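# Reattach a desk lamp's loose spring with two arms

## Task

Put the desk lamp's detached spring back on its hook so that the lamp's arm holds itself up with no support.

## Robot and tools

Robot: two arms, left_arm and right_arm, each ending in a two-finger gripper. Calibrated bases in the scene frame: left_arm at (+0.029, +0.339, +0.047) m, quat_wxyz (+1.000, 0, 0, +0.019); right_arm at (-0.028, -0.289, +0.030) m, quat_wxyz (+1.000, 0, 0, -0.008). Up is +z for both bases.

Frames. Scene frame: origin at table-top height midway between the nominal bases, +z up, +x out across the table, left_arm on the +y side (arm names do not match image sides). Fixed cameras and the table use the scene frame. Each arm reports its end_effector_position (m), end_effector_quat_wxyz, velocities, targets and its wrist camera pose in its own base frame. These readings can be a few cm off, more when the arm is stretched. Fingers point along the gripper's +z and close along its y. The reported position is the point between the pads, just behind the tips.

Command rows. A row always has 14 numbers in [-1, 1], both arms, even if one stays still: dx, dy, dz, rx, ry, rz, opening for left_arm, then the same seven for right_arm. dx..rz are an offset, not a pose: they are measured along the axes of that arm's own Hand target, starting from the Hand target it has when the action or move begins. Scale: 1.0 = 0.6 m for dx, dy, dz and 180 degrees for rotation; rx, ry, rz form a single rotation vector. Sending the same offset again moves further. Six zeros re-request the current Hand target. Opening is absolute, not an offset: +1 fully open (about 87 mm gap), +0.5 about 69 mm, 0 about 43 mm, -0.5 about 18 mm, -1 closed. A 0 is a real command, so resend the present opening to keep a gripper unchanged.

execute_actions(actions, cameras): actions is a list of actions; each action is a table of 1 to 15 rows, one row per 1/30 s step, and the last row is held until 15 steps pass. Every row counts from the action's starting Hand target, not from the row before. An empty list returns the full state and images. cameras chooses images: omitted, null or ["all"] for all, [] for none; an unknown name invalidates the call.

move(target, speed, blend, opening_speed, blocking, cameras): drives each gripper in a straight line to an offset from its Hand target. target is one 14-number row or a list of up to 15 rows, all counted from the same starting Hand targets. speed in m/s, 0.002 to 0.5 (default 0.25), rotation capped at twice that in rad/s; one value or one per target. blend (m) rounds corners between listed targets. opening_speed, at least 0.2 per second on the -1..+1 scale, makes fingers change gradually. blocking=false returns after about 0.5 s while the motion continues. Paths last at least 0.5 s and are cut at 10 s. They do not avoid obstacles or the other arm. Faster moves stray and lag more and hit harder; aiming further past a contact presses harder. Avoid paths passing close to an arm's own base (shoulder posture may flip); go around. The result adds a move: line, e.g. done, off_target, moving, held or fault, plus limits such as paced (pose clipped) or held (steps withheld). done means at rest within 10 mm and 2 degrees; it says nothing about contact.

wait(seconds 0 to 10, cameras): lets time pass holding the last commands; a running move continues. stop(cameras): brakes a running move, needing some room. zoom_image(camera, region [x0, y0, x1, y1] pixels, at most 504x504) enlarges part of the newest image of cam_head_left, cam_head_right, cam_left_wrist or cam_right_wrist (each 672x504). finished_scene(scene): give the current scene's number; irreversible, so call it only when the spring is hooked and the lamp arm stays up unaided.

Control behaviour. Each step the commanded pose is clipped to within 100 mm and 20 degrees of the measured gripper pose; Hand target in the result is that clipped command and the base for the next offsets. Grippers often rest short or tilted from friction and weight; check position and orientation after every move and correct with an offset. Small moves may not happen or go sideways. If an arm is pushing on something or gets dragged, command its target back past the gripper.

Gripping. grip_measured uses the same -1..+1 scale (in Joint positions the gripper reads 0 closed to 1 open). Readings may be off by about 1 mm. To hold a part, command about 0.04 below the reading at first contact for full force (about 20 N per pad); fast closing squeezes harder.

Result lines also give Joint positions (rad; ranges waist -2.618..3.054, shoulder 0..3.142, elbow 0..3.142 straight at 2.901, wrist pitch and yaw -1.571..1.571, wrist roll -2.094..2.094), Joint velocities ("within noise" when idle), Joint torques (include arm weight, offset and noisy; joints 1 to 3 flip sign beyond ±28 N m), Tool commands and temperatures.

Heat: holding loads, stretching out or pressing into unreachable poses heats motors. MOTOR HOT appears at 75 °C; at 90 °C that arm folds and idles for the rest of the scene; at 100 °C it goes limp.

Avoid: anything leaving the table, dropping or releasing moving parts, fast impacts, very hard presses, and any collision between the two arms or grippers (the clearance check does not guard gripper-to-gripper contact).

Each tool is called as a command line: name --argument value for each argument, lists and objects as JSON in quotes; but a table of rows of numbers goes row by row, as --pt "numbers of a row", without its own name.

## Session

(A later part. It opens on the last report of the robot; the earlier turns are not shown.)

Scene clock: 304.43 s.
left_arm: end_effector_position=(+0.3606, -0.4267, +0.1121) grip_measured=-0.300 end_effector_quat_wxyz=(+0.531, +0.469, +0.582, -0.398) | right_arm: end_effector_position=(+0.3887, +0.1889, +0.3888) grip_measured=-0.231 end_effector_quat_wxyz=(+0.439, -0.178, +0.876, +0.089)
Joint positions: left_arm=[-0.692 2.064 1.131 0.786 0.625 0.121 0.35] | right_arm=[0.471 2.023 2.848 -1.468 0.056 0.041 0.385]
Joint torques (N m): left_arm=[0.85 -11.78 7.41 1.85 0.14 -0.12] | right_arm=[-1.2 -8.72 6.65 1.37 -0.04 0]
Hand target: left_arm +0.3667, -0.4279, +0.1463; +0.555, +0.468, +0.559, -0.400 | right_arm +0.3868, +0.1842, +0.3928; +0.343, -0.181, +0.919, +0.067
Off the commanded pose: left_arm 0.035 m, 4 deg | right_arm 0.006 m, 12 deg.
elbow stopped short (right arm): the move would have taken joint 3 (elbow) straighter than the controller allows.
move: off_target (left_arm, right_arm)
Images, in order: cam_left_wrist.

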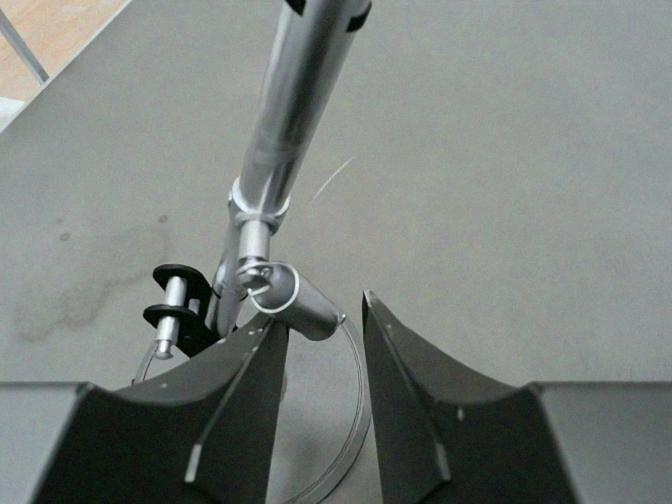

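move --pt "0.006 0.018 -0.0725 0 0 0 -0.3 0 0 0 0 0 0 -0.5" --pt "0.002 0.028 -0.07 0 0 0 -0.4 0 0 0 0 0 0 -0.5" --speed 0.08 --cameras '["cam_left_wrist"]'

zoom_image --camera "cam_left_wrist" --region '[200, 160, 450, 380]'

Scene clock: 312.90 s.
left_arm: end_effector_position=(+0.3675, -0.3829, +0.1201) grip_measured=-0.400 end_effector_quat_wxyz=(+0.529, +0.464, +0.585, -0.403) | right_arm: end_effector_position=(+0.3887, +0.1889, +0.3888) grip_measured=-0.231 end_effector_quat_wxyz=(+0.439, -0.178, +0.876, +0.089)
Joint positions: left_arm=[-0.593 1.983 1.042 0.788 0.723 0.121 0.3] | right_arm=[0.471 2.023 2.848 -1.468 0.056 0.041 0.385]
Joint torques (N m): left_arm=[0.8 -10.73 6.68 1.95 0.15 -0.02] | right_arm=[-1.18 -8.68 6.64 1.37 -0.04 0]
Hand target: left_arm +0.3728, -0.3830, +0.1489; +0.555, +0.467, +0.559, -0.400 | right_arm +0.3868, +0.1842, +0.3928; +0.343, -0.181, +0.919, +0.067
Off the commanded pose: left_arm 0.029 m, 4 deg | right_arm 0.006 m, 12 deg.
elbow stopped short (right arm): the move would have taken joint 3 (elbow) straighter than the controller allows.
move: off_target (left_arm, right_arm); target 2's new opening was sent with left_arm's hand 0.029 m and 4 deg from that target
Images, in order: cam_left_wrist.

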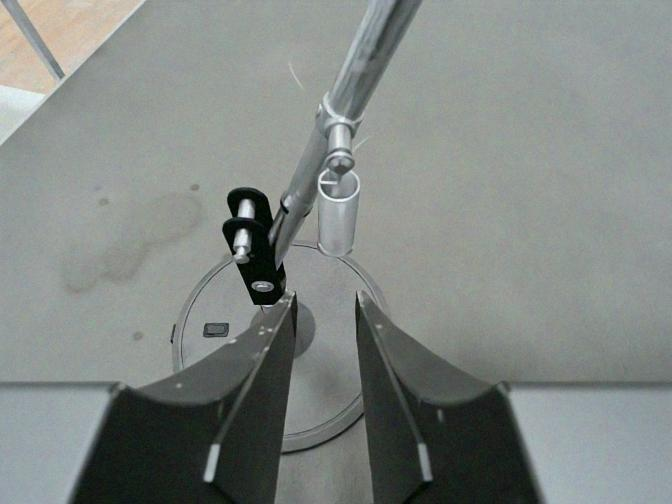

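Scaled by 2.016 from the camera's 672x504 image, which has a finer 960x720 frame.

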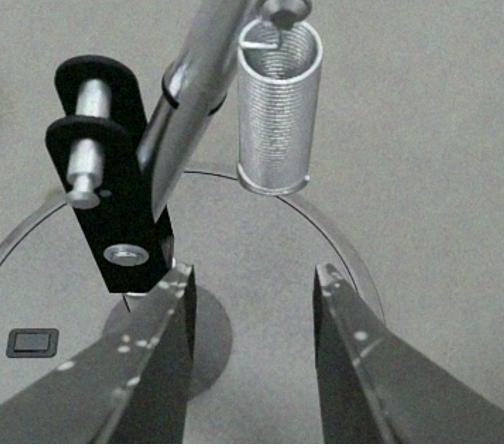

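move --target '[-0.02,-0.006,0,0,0,0,-0.4,0,0,0,0,0,0,-0.5]' --speed 0.1 --cameras '[]'

Scene clock: 316.33 s.
left_arm: end_effector_position=(+0.3655, -0.3816, +0.1323) grip_measured=-0.400 end_effector_quat_wxyz=(+0.533, +0.464, +0.582, -0.403) | right_arm: end_effector_position=(+0.3887, +0.1889, +0.3888) grip_measured=-0.231 end_effector_quat_wxyz=(+0.439, -0.178, +0.876, +0.089)
Joint positions: left_arm=[-0.593 1.948 1.042 0.763 0.724 0.121 0.3] | right_arm=[0.471 2.023 2.848 -1.468 0.056 0.041 0.385]
Joint torques (N m): left_arm=[-0.06 -10.59 7.28 1.8 0.06 -0.04] | right_arm=[-1.2 -8.72 6.64 1.37 -0.04 0.01]
Motor temperatures (°C): left_arm=[27 47 41 35 27 25 27] | right_arm=[27 50 42 33 23 24 26]
Hand target: left_arm +0.3687, -0.3848, +0.1606; +0.555, +0.467, +0.559, -0.400 | right_arm +0.3869, +0.1842, +0.3928; +0.343, -0.181, +0.919, +0.067
Off the commanded pose: left_arm 0.029 m, 4 deg | right_arm 0.006 m, 12 deg.
elbow stopped short (right arm): the move would have taken joint 3 (elbow) straighter than the controller allows.
move: off_target (left_arm, right_arm)

move --target '[-0.008,0,0.058,0,0,0,-0.4,0,0,0,0,0,0,-0.5]' --speed 0.08 --cameras '["cam_left_wrist"]'

zoom_image --camera "cam_left_wrist" --region '[200, 180, 450, 400]'

Scene clock: 320.90 s.
left_arm: end_effector_position=(+0.3727, -0.4138, +0.1554) grip_measured=-0.400 end_effector_quat_wxyz=(+0.547, +0.469, +0.565, -0.402) | right_arm: end_effector_position=(+0.3887, +0.1889, +0.3888) grip_measured=-0.231 end_effector_quat_wxyz=(+0.439, -0.178, +0.876, +0.089)
Joint positions: left_arm=[-0.646 1.986 1.17 0.717 0.679 0.121 0.3] | right_arm=[0.471 2.023 2.848 -1.468 0.056 0.041 0.385]
Joint torques (N m): left_arm=[-0.36 -7.66 7.79 1.83 -0.06 -0.11] | right_arm=[-1.17 -8.7 6.65 1.37 -0.04 -0.01]
Hand target: left_arm +0.3770, -0.4189, +0.1631; +0.555, +0.467, +0.559, -0.400 | right_arm +0.3869, +0.1842, +0.3928; +0.343, -0.181, +0.919, +0.067
Off the commanded pose: left_arm 0.010 m, 1 deg | right_arm 0.006 m, 12 deg.
elbow stopped short (right arm): the move would have taken joint 3 (elbow) straighter than the controller allows.
move: off_target (right_arm)
Images, in order: cam_left_wrist.

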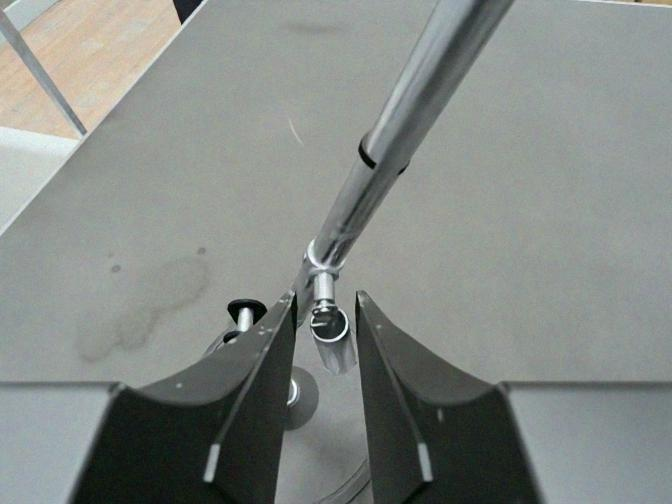

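Scaled by 2.016 from the camera's 672x504 image, which has a finer 960x720 frame.

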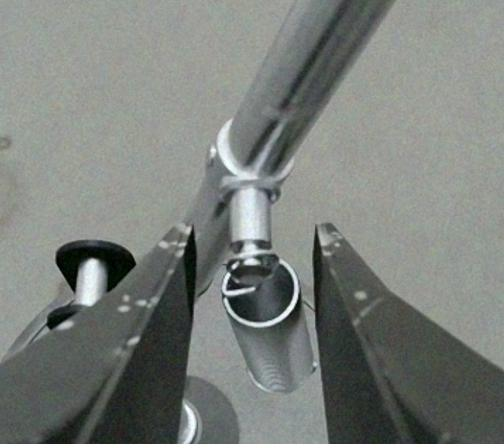

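move --target '[0.03,-0.004,0.008,0,0,0,-0.4,0,0,0,0,0,0,-0.5]' --speed 0.06 --cameras '["cam_left_wrist"]'

zoom_image --camera "cam_left_wrist" --region '[200, 180, 450, 400]'

Scene clock: 324.30 s.
left_arm: end_effector_position=(+0.3752, -0.4174, +0.1383) grip_measured=-0.400 end_effector_quat_wxyz=(+0.544, +0.468, +0.569, -0.401) | right_arm: end_effector_position=(+0.3887, +0.1889, +0.3888) grip_measured=-0.231 end_effector_quat_wxyz=(+0.439, -0.178, +0.876, +0.089)
Joint positions: left_arm=[-0.65 2.032 1.17 0.752 0.671 0.121 0.3] | right_arm=[0.471 2.023 2.848 -1.468 0.056 0.041 0.385]
Joint torques (N m): left_arm=[-0.64 -7.86 6.42 2.08 -0.06 -0.11] | right_arm=[-1.18 -8.7 6.65 1.37 -0.04 0]
Hand target: left_arm +0.3767, -0.4228, +0.1447; +0.555, +0.468, +0.559, -0.400 | right_arm +0.3869, +0.1842, +0.3928; +0.343, -0.181, +0.919, +0.067
Off the commanded pose: left_arm 0.008 m, 2 deg | right_arm 0.006 m, 12 deg.
elbow stopped short (right arm): the move would have taken joint 3 (elbow) straighter than the controller allows.
move: off_target (right_arm)
Images, in order: cam_left_wrist.

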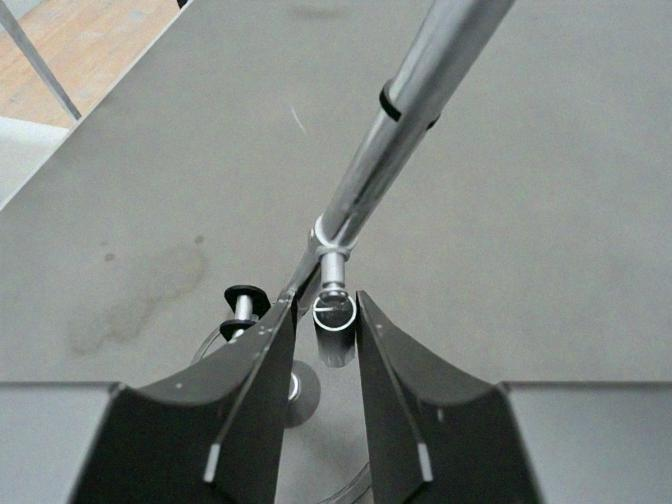

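Scaled by 2.016 from the camera's 672x504 image, which has a finer 960x720 frame.

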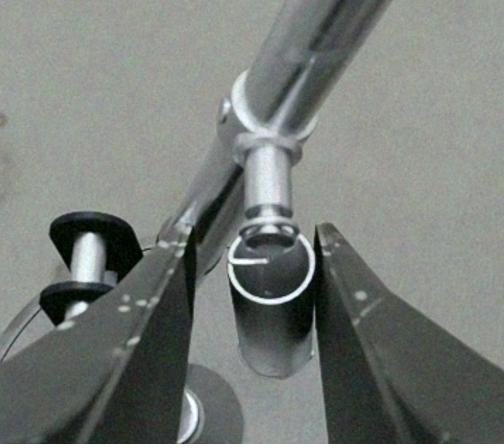

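move --pt "0.012 -0.005 0.008 0 0 0 -0.4 0 0 0 0 0 0 -0.5" --pt "0.012 -0.005 0.008 0 0 0 -1 0 0 0 0 0 0 -0.5" --speed 0.06 --opening_speed 0.5 --cameras '["cam_left_wrist"]'

zoom_image --camera "cam_left_wrist" --region '[200, 180, 450, 400]'

Scene clock: 329.70 s.
left_arm: end_effector_position=(+0.3813, -0.4183, +0.1343) grip_measured=-0.585 end_effector_quat_wxyz=(+0.555, +0.462, +0.571, -0.391) | right_arm: end_effector_position=(+0.3887, +0.1889, +0.3888) grip_measured=-0.231 end_effector_quat_wxyz=(+0.439, -0.178, +0.876, +0.089)
Joint positions: left_arm=[-0.653 2.051 1.17 0.784 0.64 0.124 0.207] | right_arm=[0.471 2.023 2.848 -1.468 0.056 0.041 0.385]
Joint torques (N m): left_arm=[-1.39 -7.62 6.3 2.04 0.13 -0.15] | right_arm=[-1.21 -8.7 6.65 1.37 -0.04 0]
Hand target: left_arm +0.3754, -0.4275, +0.1370; +0.555, +0.467, +0.559, -0.400 | right_arm +0.3869, +0.1842, +0.3928; +0.343, -0.181, +0.919, +0.067
Off the commanded pose: left_arm 0.011 m, 2 deg | right_arm 0.006 m, 12 deg.
elbow stopped short (right arm): the move would have taken joint 3 (elbow) straighter than the controller allows.
move: off_target (left_arm, right_arm)
Images, in order: cam_left_wrist.

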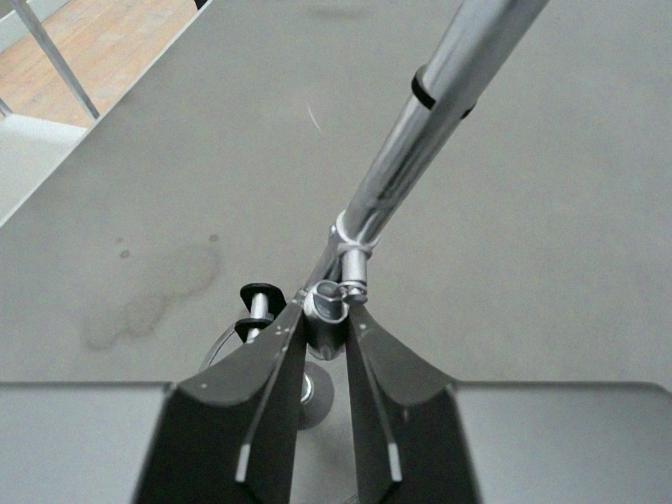

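Scaled by 2.016 from the camera's 672x504 image, which has a finer 960x720 frame.

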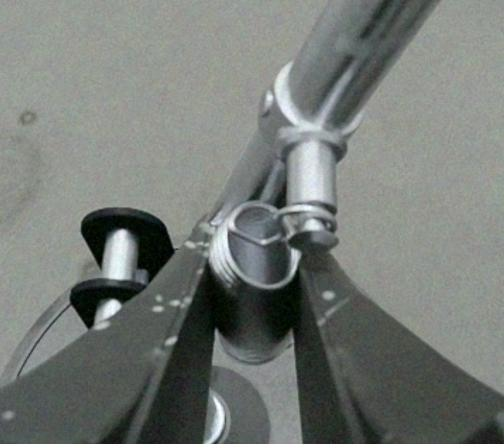

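move --pt "0 0 -0.04 0 0 0 -1 0 0 0 0 0 0 -0.5" --pt "0.005 0.02 -0.04 0 0 0.16 -1 0 0 0 0 0 0 -0.5" --speed 0.07 --cameras '["cam_left_wrist"]'

zoom_image --camera "cam_left_wrist" --region '[250, 240, 400, 400]'

Scene clock: 337.80 s.
left_arm: end_effector_position=(+0.3826, -0.4060, +0.1338) grip_measured=-0.586 end_effector_quat_wxyz=(+0.639, +0.591, +0.422, -0.255) | right_arm: end_effector_position=(+0.3886, +0.1889, +0.3888) grip_measured=-0.231 end_effector_quat_wxyz=(+0.439, -0.178, +0.876, +0.090)
Joint positions: left_arm=[-0.65 2.034 1.073 0.892 0.679 0.614 0.207] | right_arm=[0.471 2.023 2.848 -1.468 0.055 0.042 0.385]
Joint torques (N m): left_arm=[0.43 -10.1 3.96 1.59 -0.04 -0.05] | right_arm=[-1.2 -8.69 6.65 1.37 -0.04 0]
Hand target: left_arm +0.3813, -0.4011, +0.1365; +0.637, +0.592, +0.426, -0.250 | right_arm +0.3869, +0.1842, +0.3929; +0.344, -0.181, +0.919, +0.068
Off the commanded pose: left_arm 0.006 m, 1 deg | right_arm 0.006 m, 12 deg.
elbow stopped short (right arm): the move would have taken joint 3 (elbow) straighter than the controller allows.
move: off_target (right_arm)
Images, in order: cam_left_wrist.

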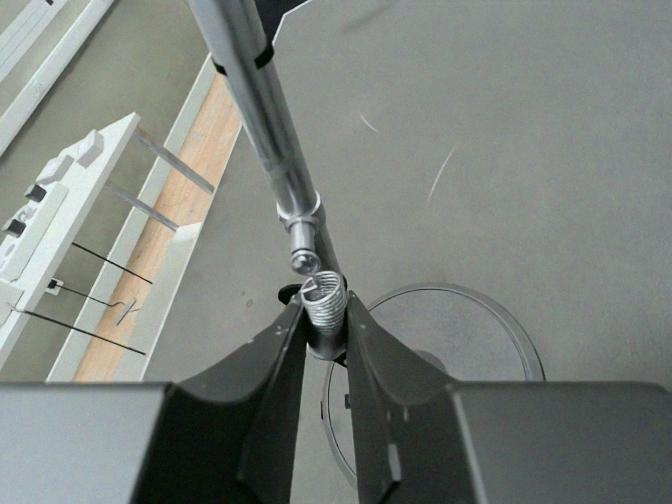

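Scaled by 3.150 from the camera's 672x504 image, which has a finer 960x720 frame.

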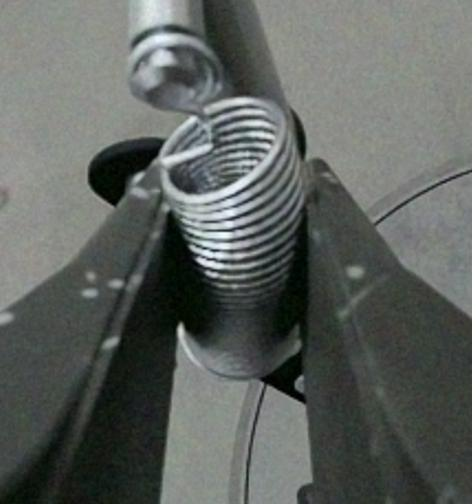

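move --target '[0.015,0.032,-0.01,0,0,0,-1,0,0,0,0,0,0,-0.5]' --speed 0.07 --cameras '["cam_left_wrist"]'

zoom_image --camera "cam_left_wrist" --region '[250, 240, 400, 400]'

Scene clock: 353.43 s.
left_arm: end_effector_position=(+0.3847, -0.4030, +0.1361) grip_measured=-0.586 end_effector_quat_wxyz=(+0.634, +0.597, +0.414, -0.264) | right_arm: end_effector_position=(+0.3886, +0.1889, +0.3888) grip_measured=-0.231 end_effector_quat_wxyz=(+0.439, -0.178, +0.876, +0.090)
Joint positions: left_arm=[-0.631 2.034 1.09 0.869 0.727 0.619 0.207] | right_arm=[0.471 2.023 2.848 -1.468 0.055 0.042 0.385]
Joint torques (N m): left_arm=[3.11 -8.81 6.22 1.5 -0.02 -0.05] | right_arm=[-1.21 -8.7 6.65 1.37 -0.02 0]
Heat: left arm: 50 °C; right arm: 50 °C.
Hand target: left_arm +0.4001, -0.3904, +0.1397; +0.637, +0.592, +0.426, -0.250 | right_arm +0.3869, +0.1842, +0.3929; +0.344, -0.181, +0.919, +0.068
Off the commanded pose: left_arm 0.020 m, 2 deg | right_arm 0.006 m, 12 deg.
elbow stopped short (right arm): the move would have taken joint 3 (elbow) straighter than the controller allows.
move: off_target (left_arm, right_arm)
Images, in order: cam_left_wrist.

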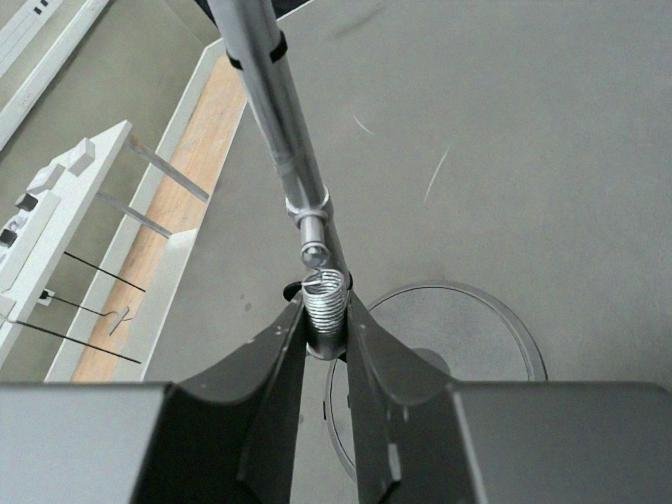

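Scaled by 3.150 from the camera's 672x504 image, which has a finer 960x720 frame.

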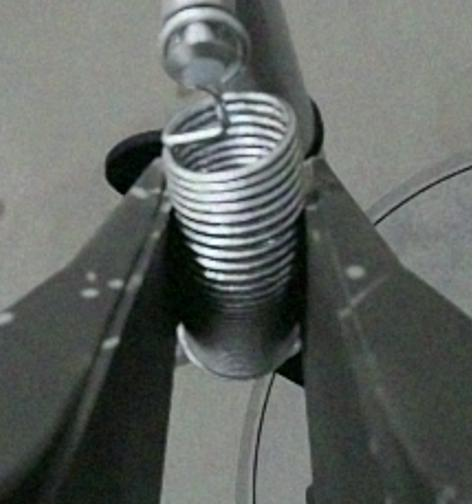

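move --target '[0.0,-0.01,-0.04,0,0,0,-1,0,0,0,0,0,0,-0.5]' --speed 0.07 --cameras '["cam_left_wrist","cam_right_wrist"]'

zoom_image --camera "cam_left_wrist" --region '[250, 240, 400, 400]'

zoom_image --camera "cam_right_wrist" --region '[220, 100, 440, 260]'

Scene clock: 359.93 s.
left_arm: end_effector_position=(+0.3797, -0.3892, +0.1369) grip_measured=-0.586 end_effector_quat_wxyz=(+0.639, +0.597, +0.408, -0.262) | right_arm: end_effector_position=(+0.3870, +0.1922, +0.3887) grip_measured=-0.232 end_effector_quat_wxyz=(+0.436, -0.183, +0.875, +0.099)
Joint positions: left_arm=[-0.609 2.002 1.028 0.912 0.75 0.626 0.207] | right_arm=[0.471 2.023 2.848 -1.468 0.035 0.042 0.384]
Joint torques (N m): left_arm=[3.92 -10.43 3.29 1.43 0.03 -0.1] | right_arm=[-1.31 -8.72 6.65 1.37 0.15 0.01]
Hand target: left_arm +0.3893, -0.3682, +0.1380; +0.637, +0.592, +0.426, -0.250 | right_arm +0.3869, +0.1842, +0.3928; +0.343, -0.181, +0.919, +0.068
Off the commanded pose: left_arm 0.023 m, 3 deg | right_arm 0.009 m, 12 deg.
elbow stopped short (right arm): the move would have taken joint 3 (elbow) straighter than the controller allows.
move: off_target (left_arm, right_arm)
Images, in order: cam_left_wrist, cam_right_wrist.

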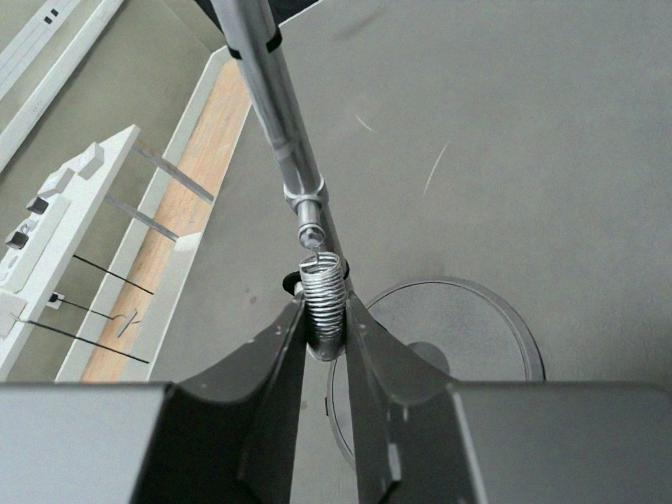

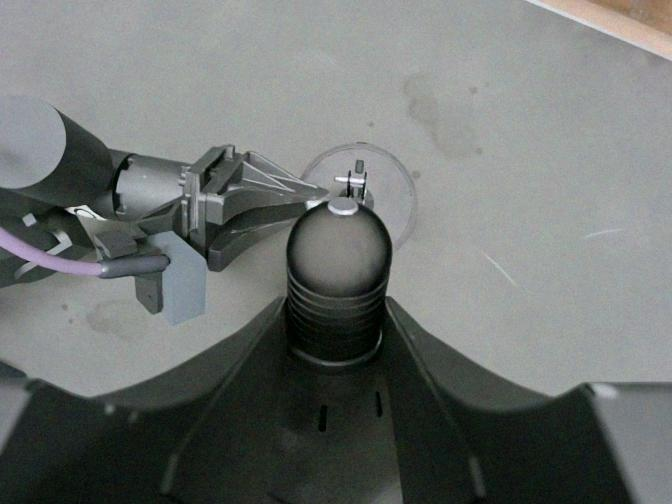

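Scaled by 3.150 from the camera's 672x504 image, which has a finer 960x720 frame.

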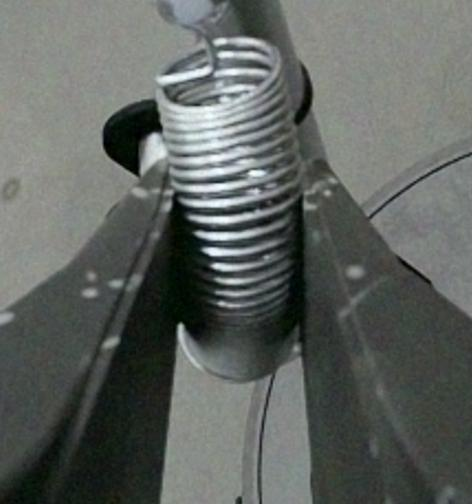

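Scaled by 2.291 from the camera's 672x504 image, which has a finer 960x720 frame.

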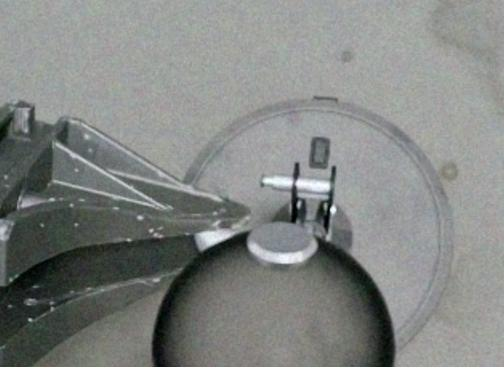

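move --target '[0.015,0.03,0,0,0,0,-1,0,0,0,0,0,0,-0.5]' --speed 0.07 --cameras '["cam_left_wrist","cam_right_wrist"]'

zoom_image --camera "cam_left_wrist" --region '[250, 240, 400, 400]'

zoom_image --camera "cam_right_wrist" --region '[220, 100, 440, 260]'

Scene clock: 367.27 s.
left_arm: end_effector_position=(+0.3837, -0.3852, +0.1407) grip_measured=-0.586 end_effector_quat_wxyz=(+0.632, +0.603, +0.402, -0.274) | right_arm: end_effector_position=(+0.3867, +0.1928, +0.3886) grip_measured=-0.232 end_effector_quat_wxyz=(+0.436, -0.184, +0.875, +0.100)
Joint positions: left_arm=[-0.584 2.002 1.057 0.872 0.808 0.627 0.207] | right_arm=[0.471 2.023 2.848 -1.469 0.031 0.042 0.384]
Joint torques (N m): left_arm=[5.04 -8.13 5.9 1.48 -0.14 -0.05] | right_arm=[-1.33 -8.7 6.65 1.37 0.19 0.01]
Hand target: left_arm +0.4088, -0.3633, +0.1403; +0.637, +0.592, +0.426, -0.250 | right_arm +0.3869, +0.1842, +0.3929; +0.344, -0.181, +0.919, +0.068
Off the commanded pose: left_arm 0.033 m, 4 deg | right_arm 0.010 m, 12 deg.
elbow stopped short (right arm): the move would have taken joint 3 (elbow) straighter than the controller allows.
move: off_target (left_arm, right_arm)
Images, in order: cam_left_wrist, cam_right_wrist.

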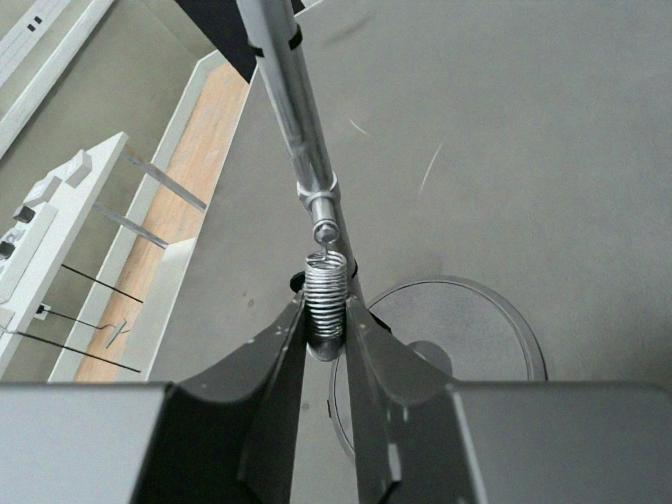

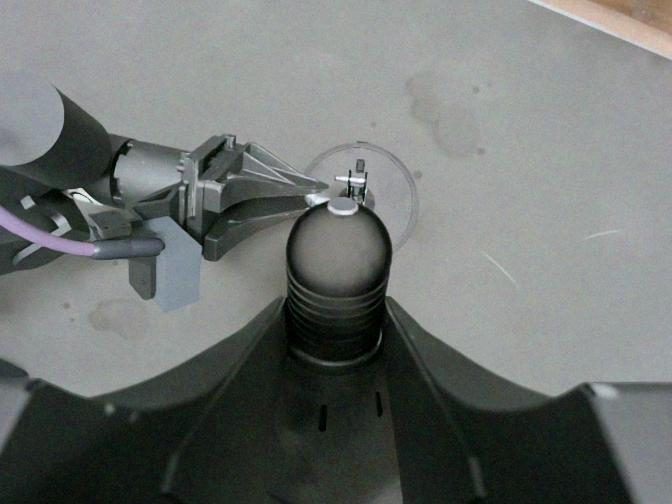

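Scaled by 3.150 from the camera's 672x504 image, which has a finer 960x720 frame.

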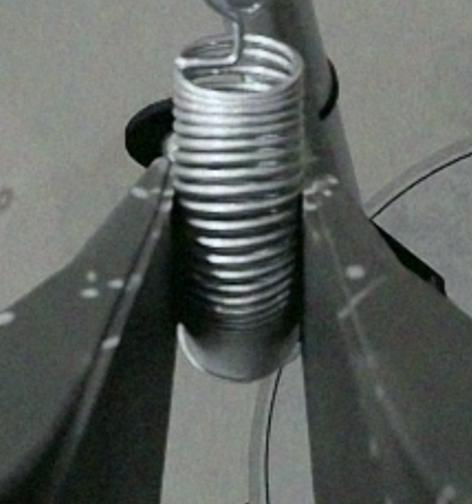

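Scaled by 2.291 from the camera's 672x504 image, which has a finer 960x720 frame.

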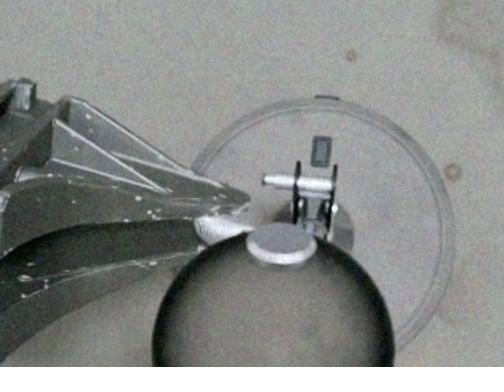

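move --target '[0.025,0.03,0,0,0,0,-1,0,0,0,0,0,0,-0.5]' --speed 0.07 --cameras '["cam_left_wrist","cam_right_wrist"]'

zoom_image --camera "cam_left_wrist" --region '[250, 240, 400, 400]'

zoom_image --camera "cam_right_wrist" --region '[220, 100, 440, 260]'

Scene clock: 373.17 s.
left_arm: end_effector_position=(+0.3902, -0.3848, +0.1418) grip_measured=-0.586 end_effector_quat_wxyz=(+0.625, +0.612, +0.385, -0.294) | right_arm: end_effector_position=(+0.3866, +0.1930, +0.3886) grip_measured=-0.233 end_effector_quat_wxyz=(+0.436, -0.184, +0.875, +0.101)
Joint positions: left_arm=[-0.555 2.036 1.114 0.847 0.892 0.628 0.207] | right_arm=[0.471 2.023 2.848 -1.469 0.03 0.042 0.384]
Joint torques (N m): left_arm=[6.23 -7.27 6.54 1.44 -0.56 0] | right_arm=[-1.36 -8.73 6.63 1.37 0.2 0.02]
Hand target: left_arm +0.4312, -0.3574, +0.1373; +0.637, +0.592, +0.426, -0.250 | right_arm +0.3869, +0.1842, +0.3929; +0.344, -0.181, +0.919, +0.068
Off the commanded pose: left_arm 0.050 m, 7 deg | right_arm 0.010 m, 12 deg.
elbow stopped short (right arm): the move would have taken joint 3 (elbow) straighter than the controller allows.
move: off_target (left_arm, right_arm)
Images, in order: cam_left_wrist, cam_right_wrist.

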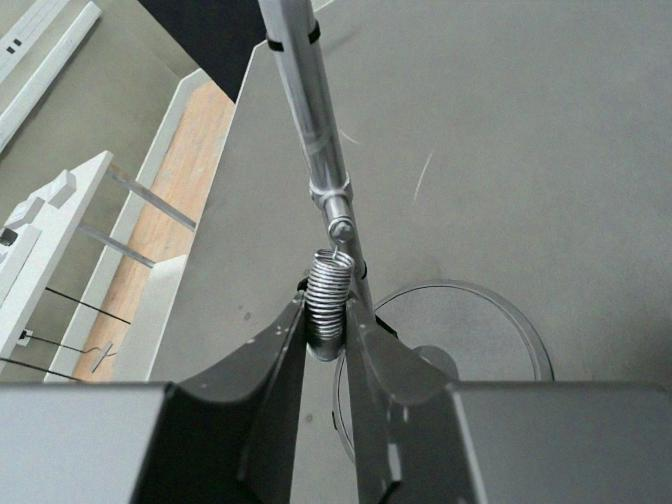

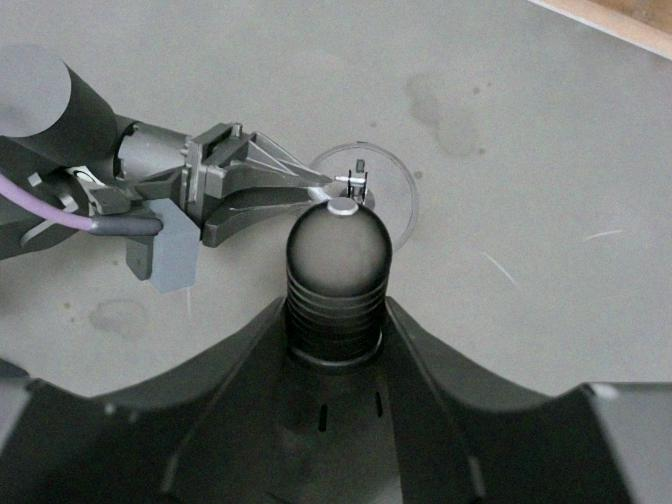

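Scaled by 3.150 from the camera's 672x504 image, which has a finer 960x720 frame.

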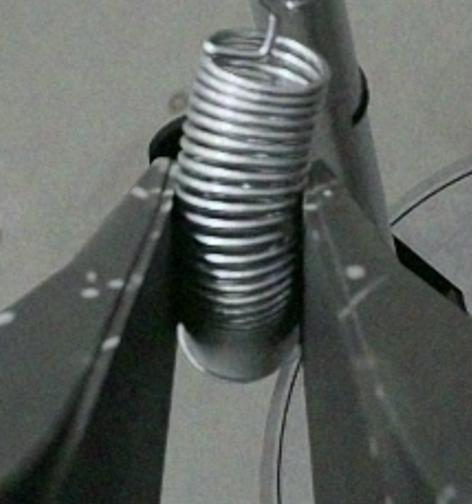

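Scaled by 2.291 from the camera's 672x504 image, which has a finer 960x720 frame.

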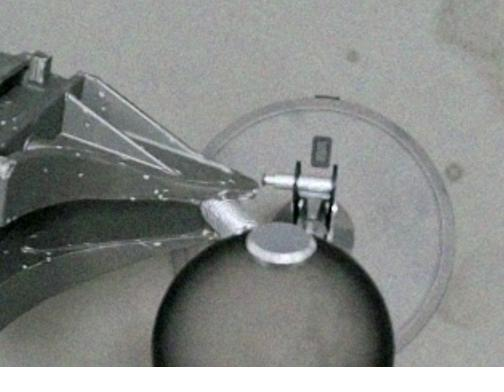

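move --target '[-0.088,-0.03,0.015,0,0,0,-1,0,0,0,0,0,0,-0.5]' --speed 0.07 --cameras '["cam_left_wrist","cam_right_wrist"]'

zoom_image --camera "cam_left_wrist" --region '[250, 240, 400, 400]'

zoom_image --camera "cam_right_wrist" --region '[220, 100, 440, 260]'

Scene clock: 388.43 s.
left_arm: end_effector_position=(+0.3856, -0.3869, +0.1445) grip_measured=-0.587 end_effector_quat_wxyz=(+0.615, +0.601, +0.433, -0.269) | right_arm: end_effector_position=(+0.3866, +0.1930, +0.3886) grip_measured=-0.233 end_effector_quat_wxyz=(+0.436, -0.184, +0.875, +0.101)
Joint positions: left_arm=[-0.598 1.965 1.09 0.739 0.755 0.628 0.207] | right_arm=[0.471 2.023 2.848 -1.469 0.03 0.042 0.384]
Joint torques (N m): left_arm=[1.2 -12 5.18 1.81 -0.15 -0.12] | right_arm=[-1.35 -8.73 6.67 1.38 0.2 0.02]
Hand target: left_arm +0.3916, -0.3790, +0.1713; +0.637, +0.592, +0.426, -0.250 | right_arm +0.3869, +0.1842, +0.3929; +0.344, -0.181, +0.919, +0.068
Off the commanded pose: left_arm 0.028 m, 4 deg | right_arm 0.010 m, 12 deg.
elbow stopped short (right arm): the move would have taken joint 3 (elbow) straighter than the controller allows.
move: off_target (left_arm, right_arm)
Images, in order: cam_left_wrist, cam_right_wrist.

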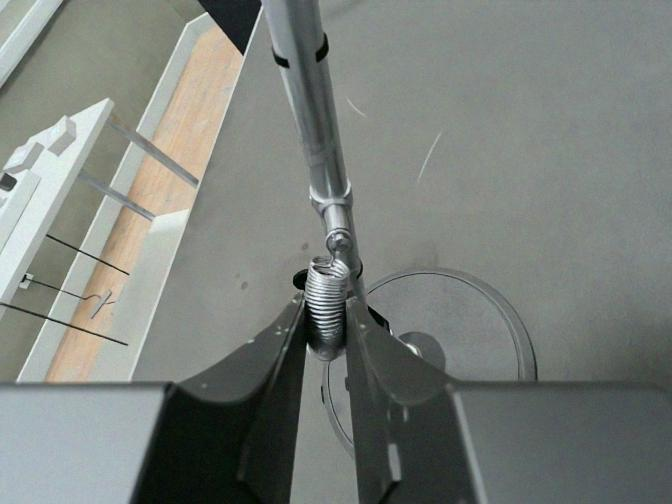

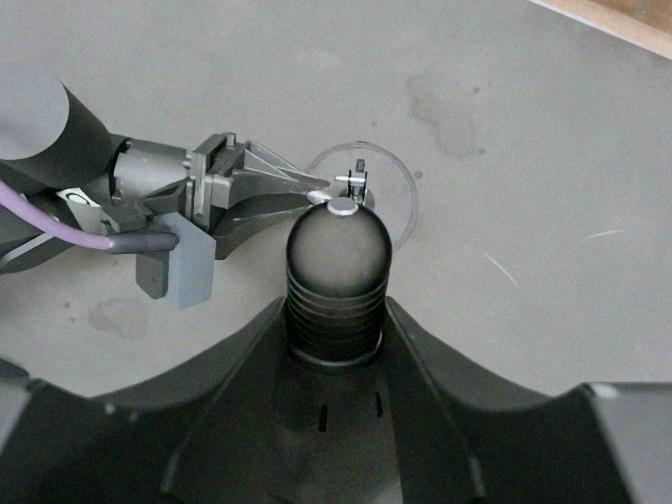

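Scaled by 3.150 from the camera's 672x504 image, which has a finer 960x720 frame.

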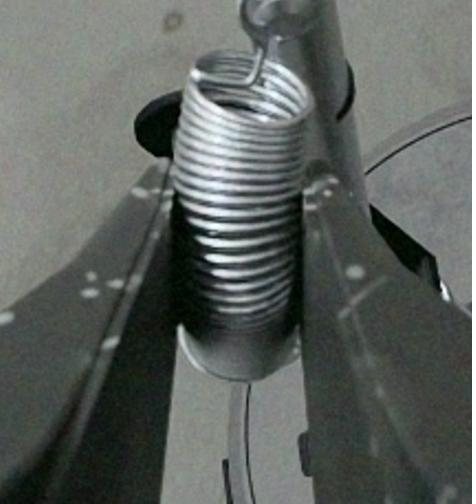

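Scaled by 2.291 from the camera's 672x504 image, which has a finer 960x720 frame.

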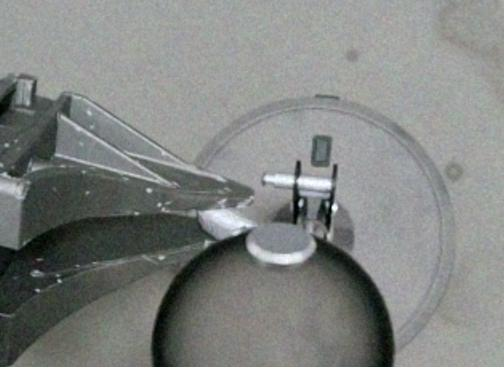

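move --target '[-0.02,0.035,-0.005,0,0,0,-1,0,0,0,0,0,0,-0.5]' --speed 0.07 --cameras '["cam_left_wrist","cam_right_wrist"]'

zoom_image --camera "cam_left_wrist" --region '[250, 240, 400, 400]'

zoom_image --camera "cam_right_wrist" --region '[220, 100, 440, 260]'

Scene clock: 393.13 s.
left_arm: end_effector_position=(+0.3846, -0.3863, +0.1460) grip_measured=-0.587 end_effector_quat_wxyz=(+0.596, +0.604, +0.451, -0.275) | right_arm: end_effector_position=(+0.3866, +0.1930, +0.3886) grip_measured=-0.233 end_effector_quat_wxyz=(+0.436, -0.184, +0.875, +0.101)
Joint positions: left_arm=[-0.599 1.945 1.122 0.633 0.755 0.628 0.207] | right_arm=[0.471 2.023 2.848 -1.469 0.03 0.042 0.384]
Joint torques (N m): left_arm=[3.23 -12.56 7.75 1.94 0.07 -0.06] | right_arm=[-1.33 -8.72 6.65 1.37 0.2 0.01]
Hand target: left_arm +0.4019, -0.3748, +0.1931; +0.637, +0.592, +0.425, -0.250 | right_arm +0.3869, +0.1842, +0.3929; +0.344, -0.181, +0.919, +0.068
Off the commanded pose: left_arm 0.051 m, 6 deg | right_arm 0.010 m, 12 deg.
elbow stopped short (right arm): the move would have taken joint 3 (elbow) straighter than the controller allows.
move: off_target (left_arm, right_arm)
Images, in order: cam_left_wrist, cam_right_wrist.

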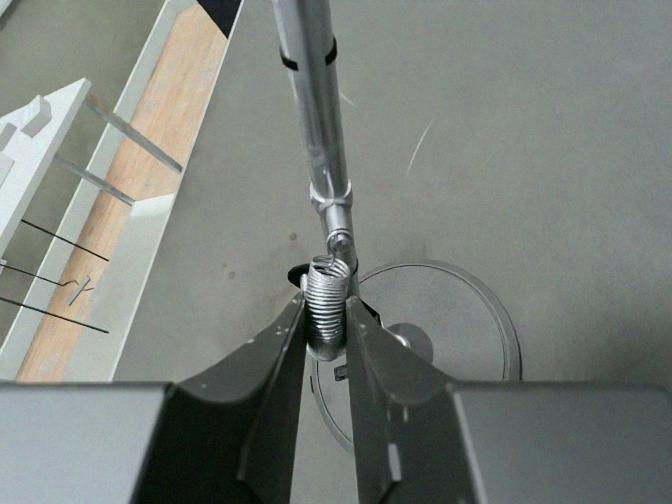

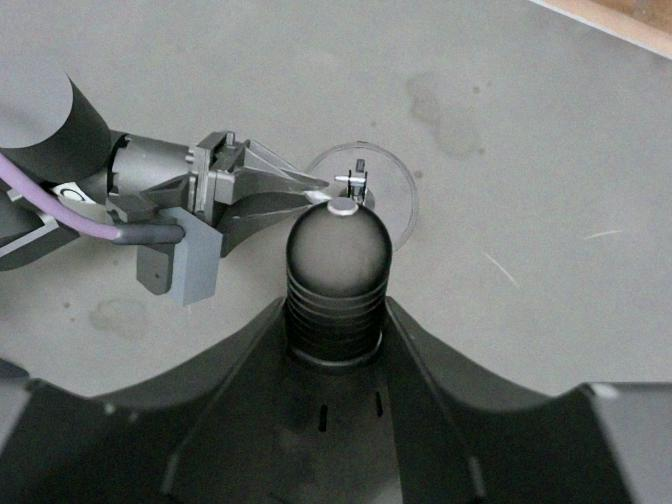

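Scaled by 3.150 from the camera's 672x504 image, which has a finer 960x720 frame.

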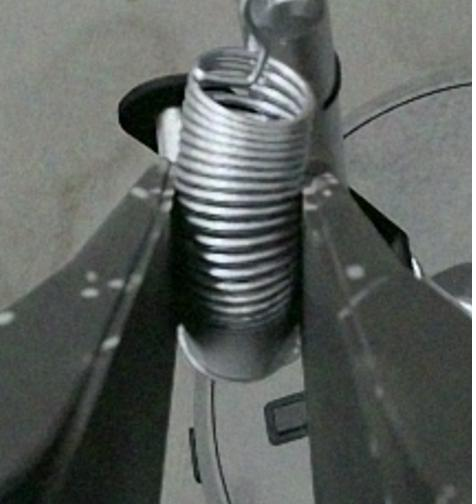

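Scaled by 2.291 from the camera's 672x504 image, which has a finer 960x720 frame.

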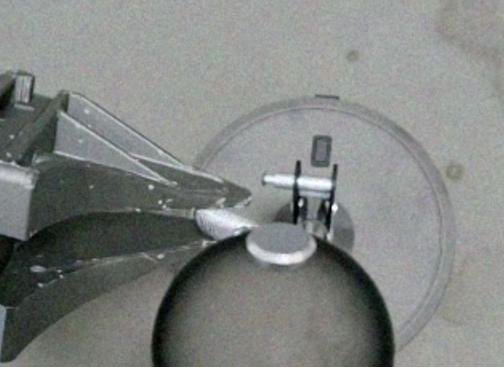

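move --target '[0.139,-0.012,0.008,0,0,0,-1,0,0,0,0,0,0,-0.5]' --speed 0.08 --cameras '["cam_left_wrist","cam_right_wrist"]'

zoom_image --camera "cam_left_wrist" --region '[250, 240, 400, 400]'

zoom_image --camera "cam_right_wrist" --region '[220, 100, 440, 260]'

Scene clock: 412.53 s.
left_arm: end_effector_position=(+0.3958, -0.3916, +0.1383) grip_measured=-0.586 end_effector_quat_wxyz=(+0.634, +0.616, +0.362, -0.295) | right_arm: end_effector_position=(+0.3866, +0.1930, +0.3886) grip_measured=-0.233 end_effector_quat_wxyz=(+0.436, -0.184, +0.875, +0.101)
Joint positions: left_arm=[-0.554 2.094 1.149 0.91 0.92 0.632 0.207] | right_arm=[0.471 2.023 2.848 -1.469 0.03 0.042 0.384]
Joint torques (N m): left_arm=[5.7 -6.26 5.91 1.26 -0.87 -0.05] | right_arm=[-1.33 -8.73 6.64 1.38 0.2 0.02]
Motor temperatures (°C): left_arm=[28 52 40 35 27 25 28] | right_arm=[27 50 42 33 23 23 27]
Hand target: left_arm +0.4400, -0.3652, +0.1188; +0.637, +0.592, +0.426, -0.250 | right_arm +0.3869, +0.1842, +0.3929; +0.344, -0.181, +0.919, +0.068
Off the commanded pose: left_arm 0.055 m, 9 deg | right_arm 0.010 m, 12 deg.
elbow stopped short (right arm): the move would have taken joint 3 (elbow) straighter than the controller allows.
move: off_target (left_arm, right_arm)
Images, in order: cam_left_wrist, cam_right_wrist.

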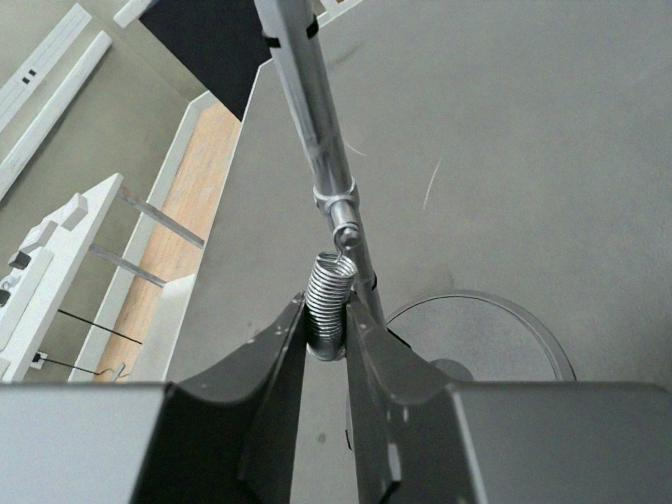

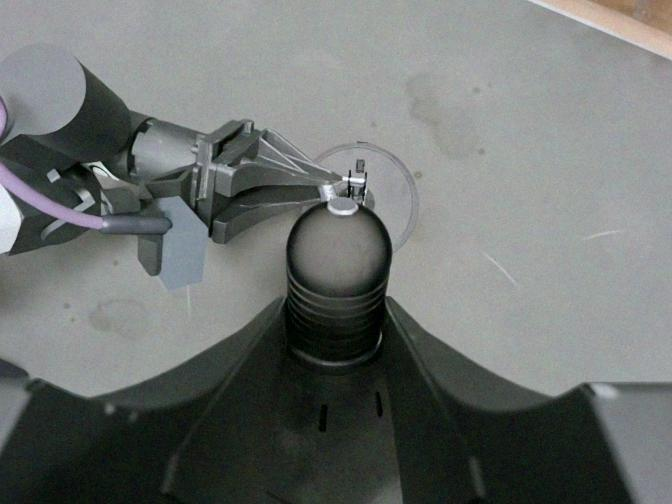

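Scaled by 3.150 from the camera's 672x504 image, which has a finer 960x720 frame.

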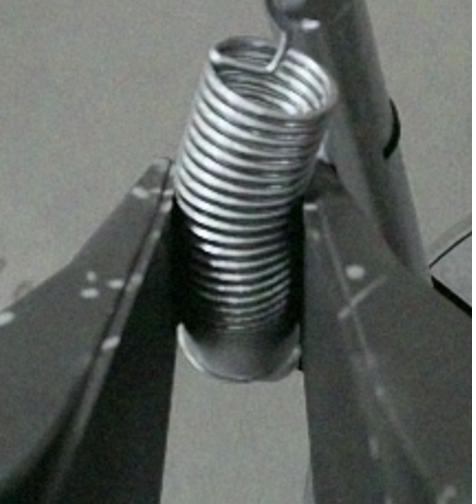

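Scaled by 2.291 from the camera's 672x504 image, which has a finer 960x720 frame.

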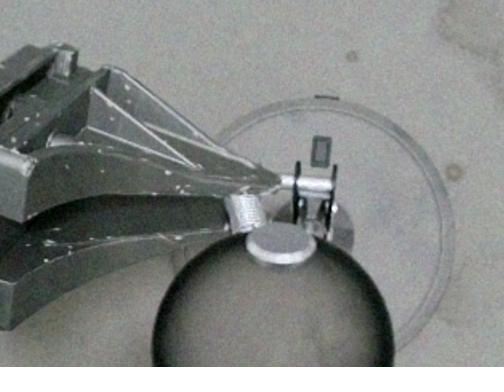

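move --target '[0.03,0.02,0.0,0,0,0,-1,0,0,0,0,0,0,-0.5]' --speed 0.08 --cameras '["cam_left_wrist","cam_right_wrist"]'

zoom_image --camera "cam_left_wrist" --region '[250, 240, 400, 400]'

zoom_image --camera "cam_right_wrist" --region '[220, 100, 440, 260]'

Scene clock: 419.43 s.
left_arm: end_effector_position=(+0.4004, -0.3920, +0.1360) grip_measured=-0.586 end_effector_quat_wxyz=(+0.633, +0.624, +0.339, -0.308) | right_arm: end_effector_position=(+0.3867, +0.1930, +0.3888) grip_measured=-0.233 end_effector_quat_wxyz=(+0.436, -0.184, +0.875, +0.101)
Joint positions: left_arm=[-0.535 2.138 1.193 0.93 0.99 0.632 0.207] | right_arm=[0.471 2.023 2.848 -1.468 0.03 0.042 0.384]
Joint torques (N m): left_arm=[7.1 -5.91 6 1.06 -1.2 -0.01] | right_arm=[-1.35 -8.72 6.65 1.37 0.2 0.01]
Hand target: left_arm +0.4590, -0.3598, +0.1101; +0.637, +0.592, +0.426, -0.250 | right_arm +0.3869, +0.1842, +0.3928; +0.343, -0.181, +0.919, +0.068
Off the commanded pose: left_arm 0.072 m, 12 deg | right_arm 0.010 m, 12 deg.
elbow stopped short (right arm): the move would have taken joint 3 (elbow) straighter than the controller allows.
move: off_target (left_arm, right_arm)
Images, in order: cam_left_wrist, cam_right_wrist.

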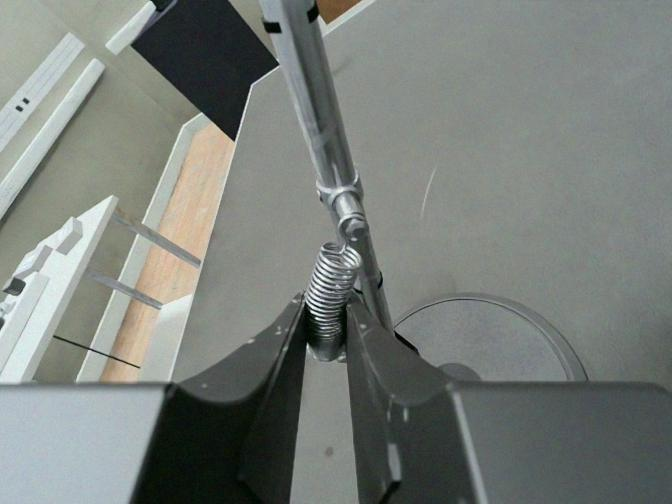

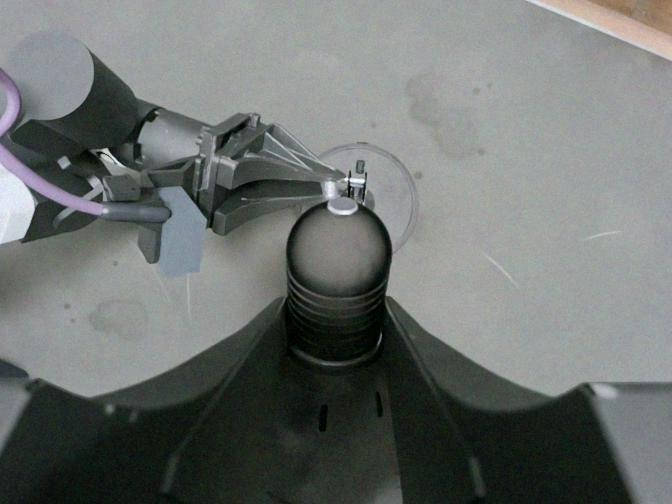

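Scaled by 3.150 from the camera's 672x504 image, which has a finer 960x720 frame.

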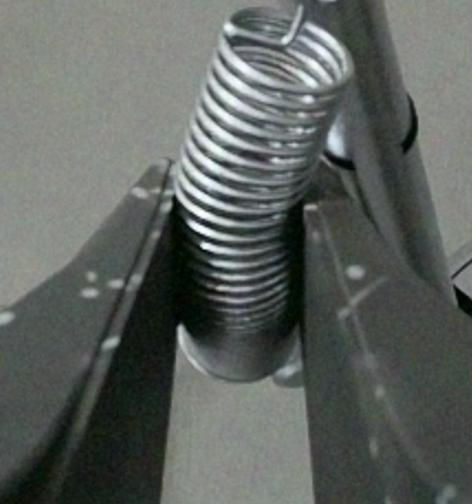

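Scaled by 2.291 from the camera's 672x504 image, which has a finer 960x720 frame.

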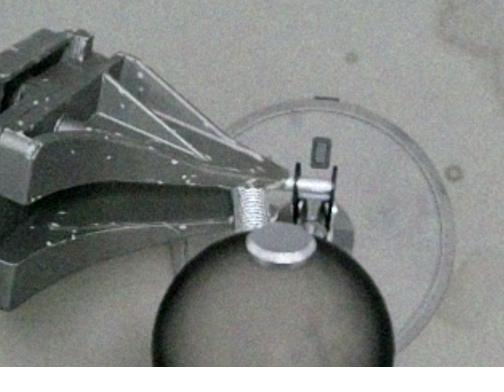

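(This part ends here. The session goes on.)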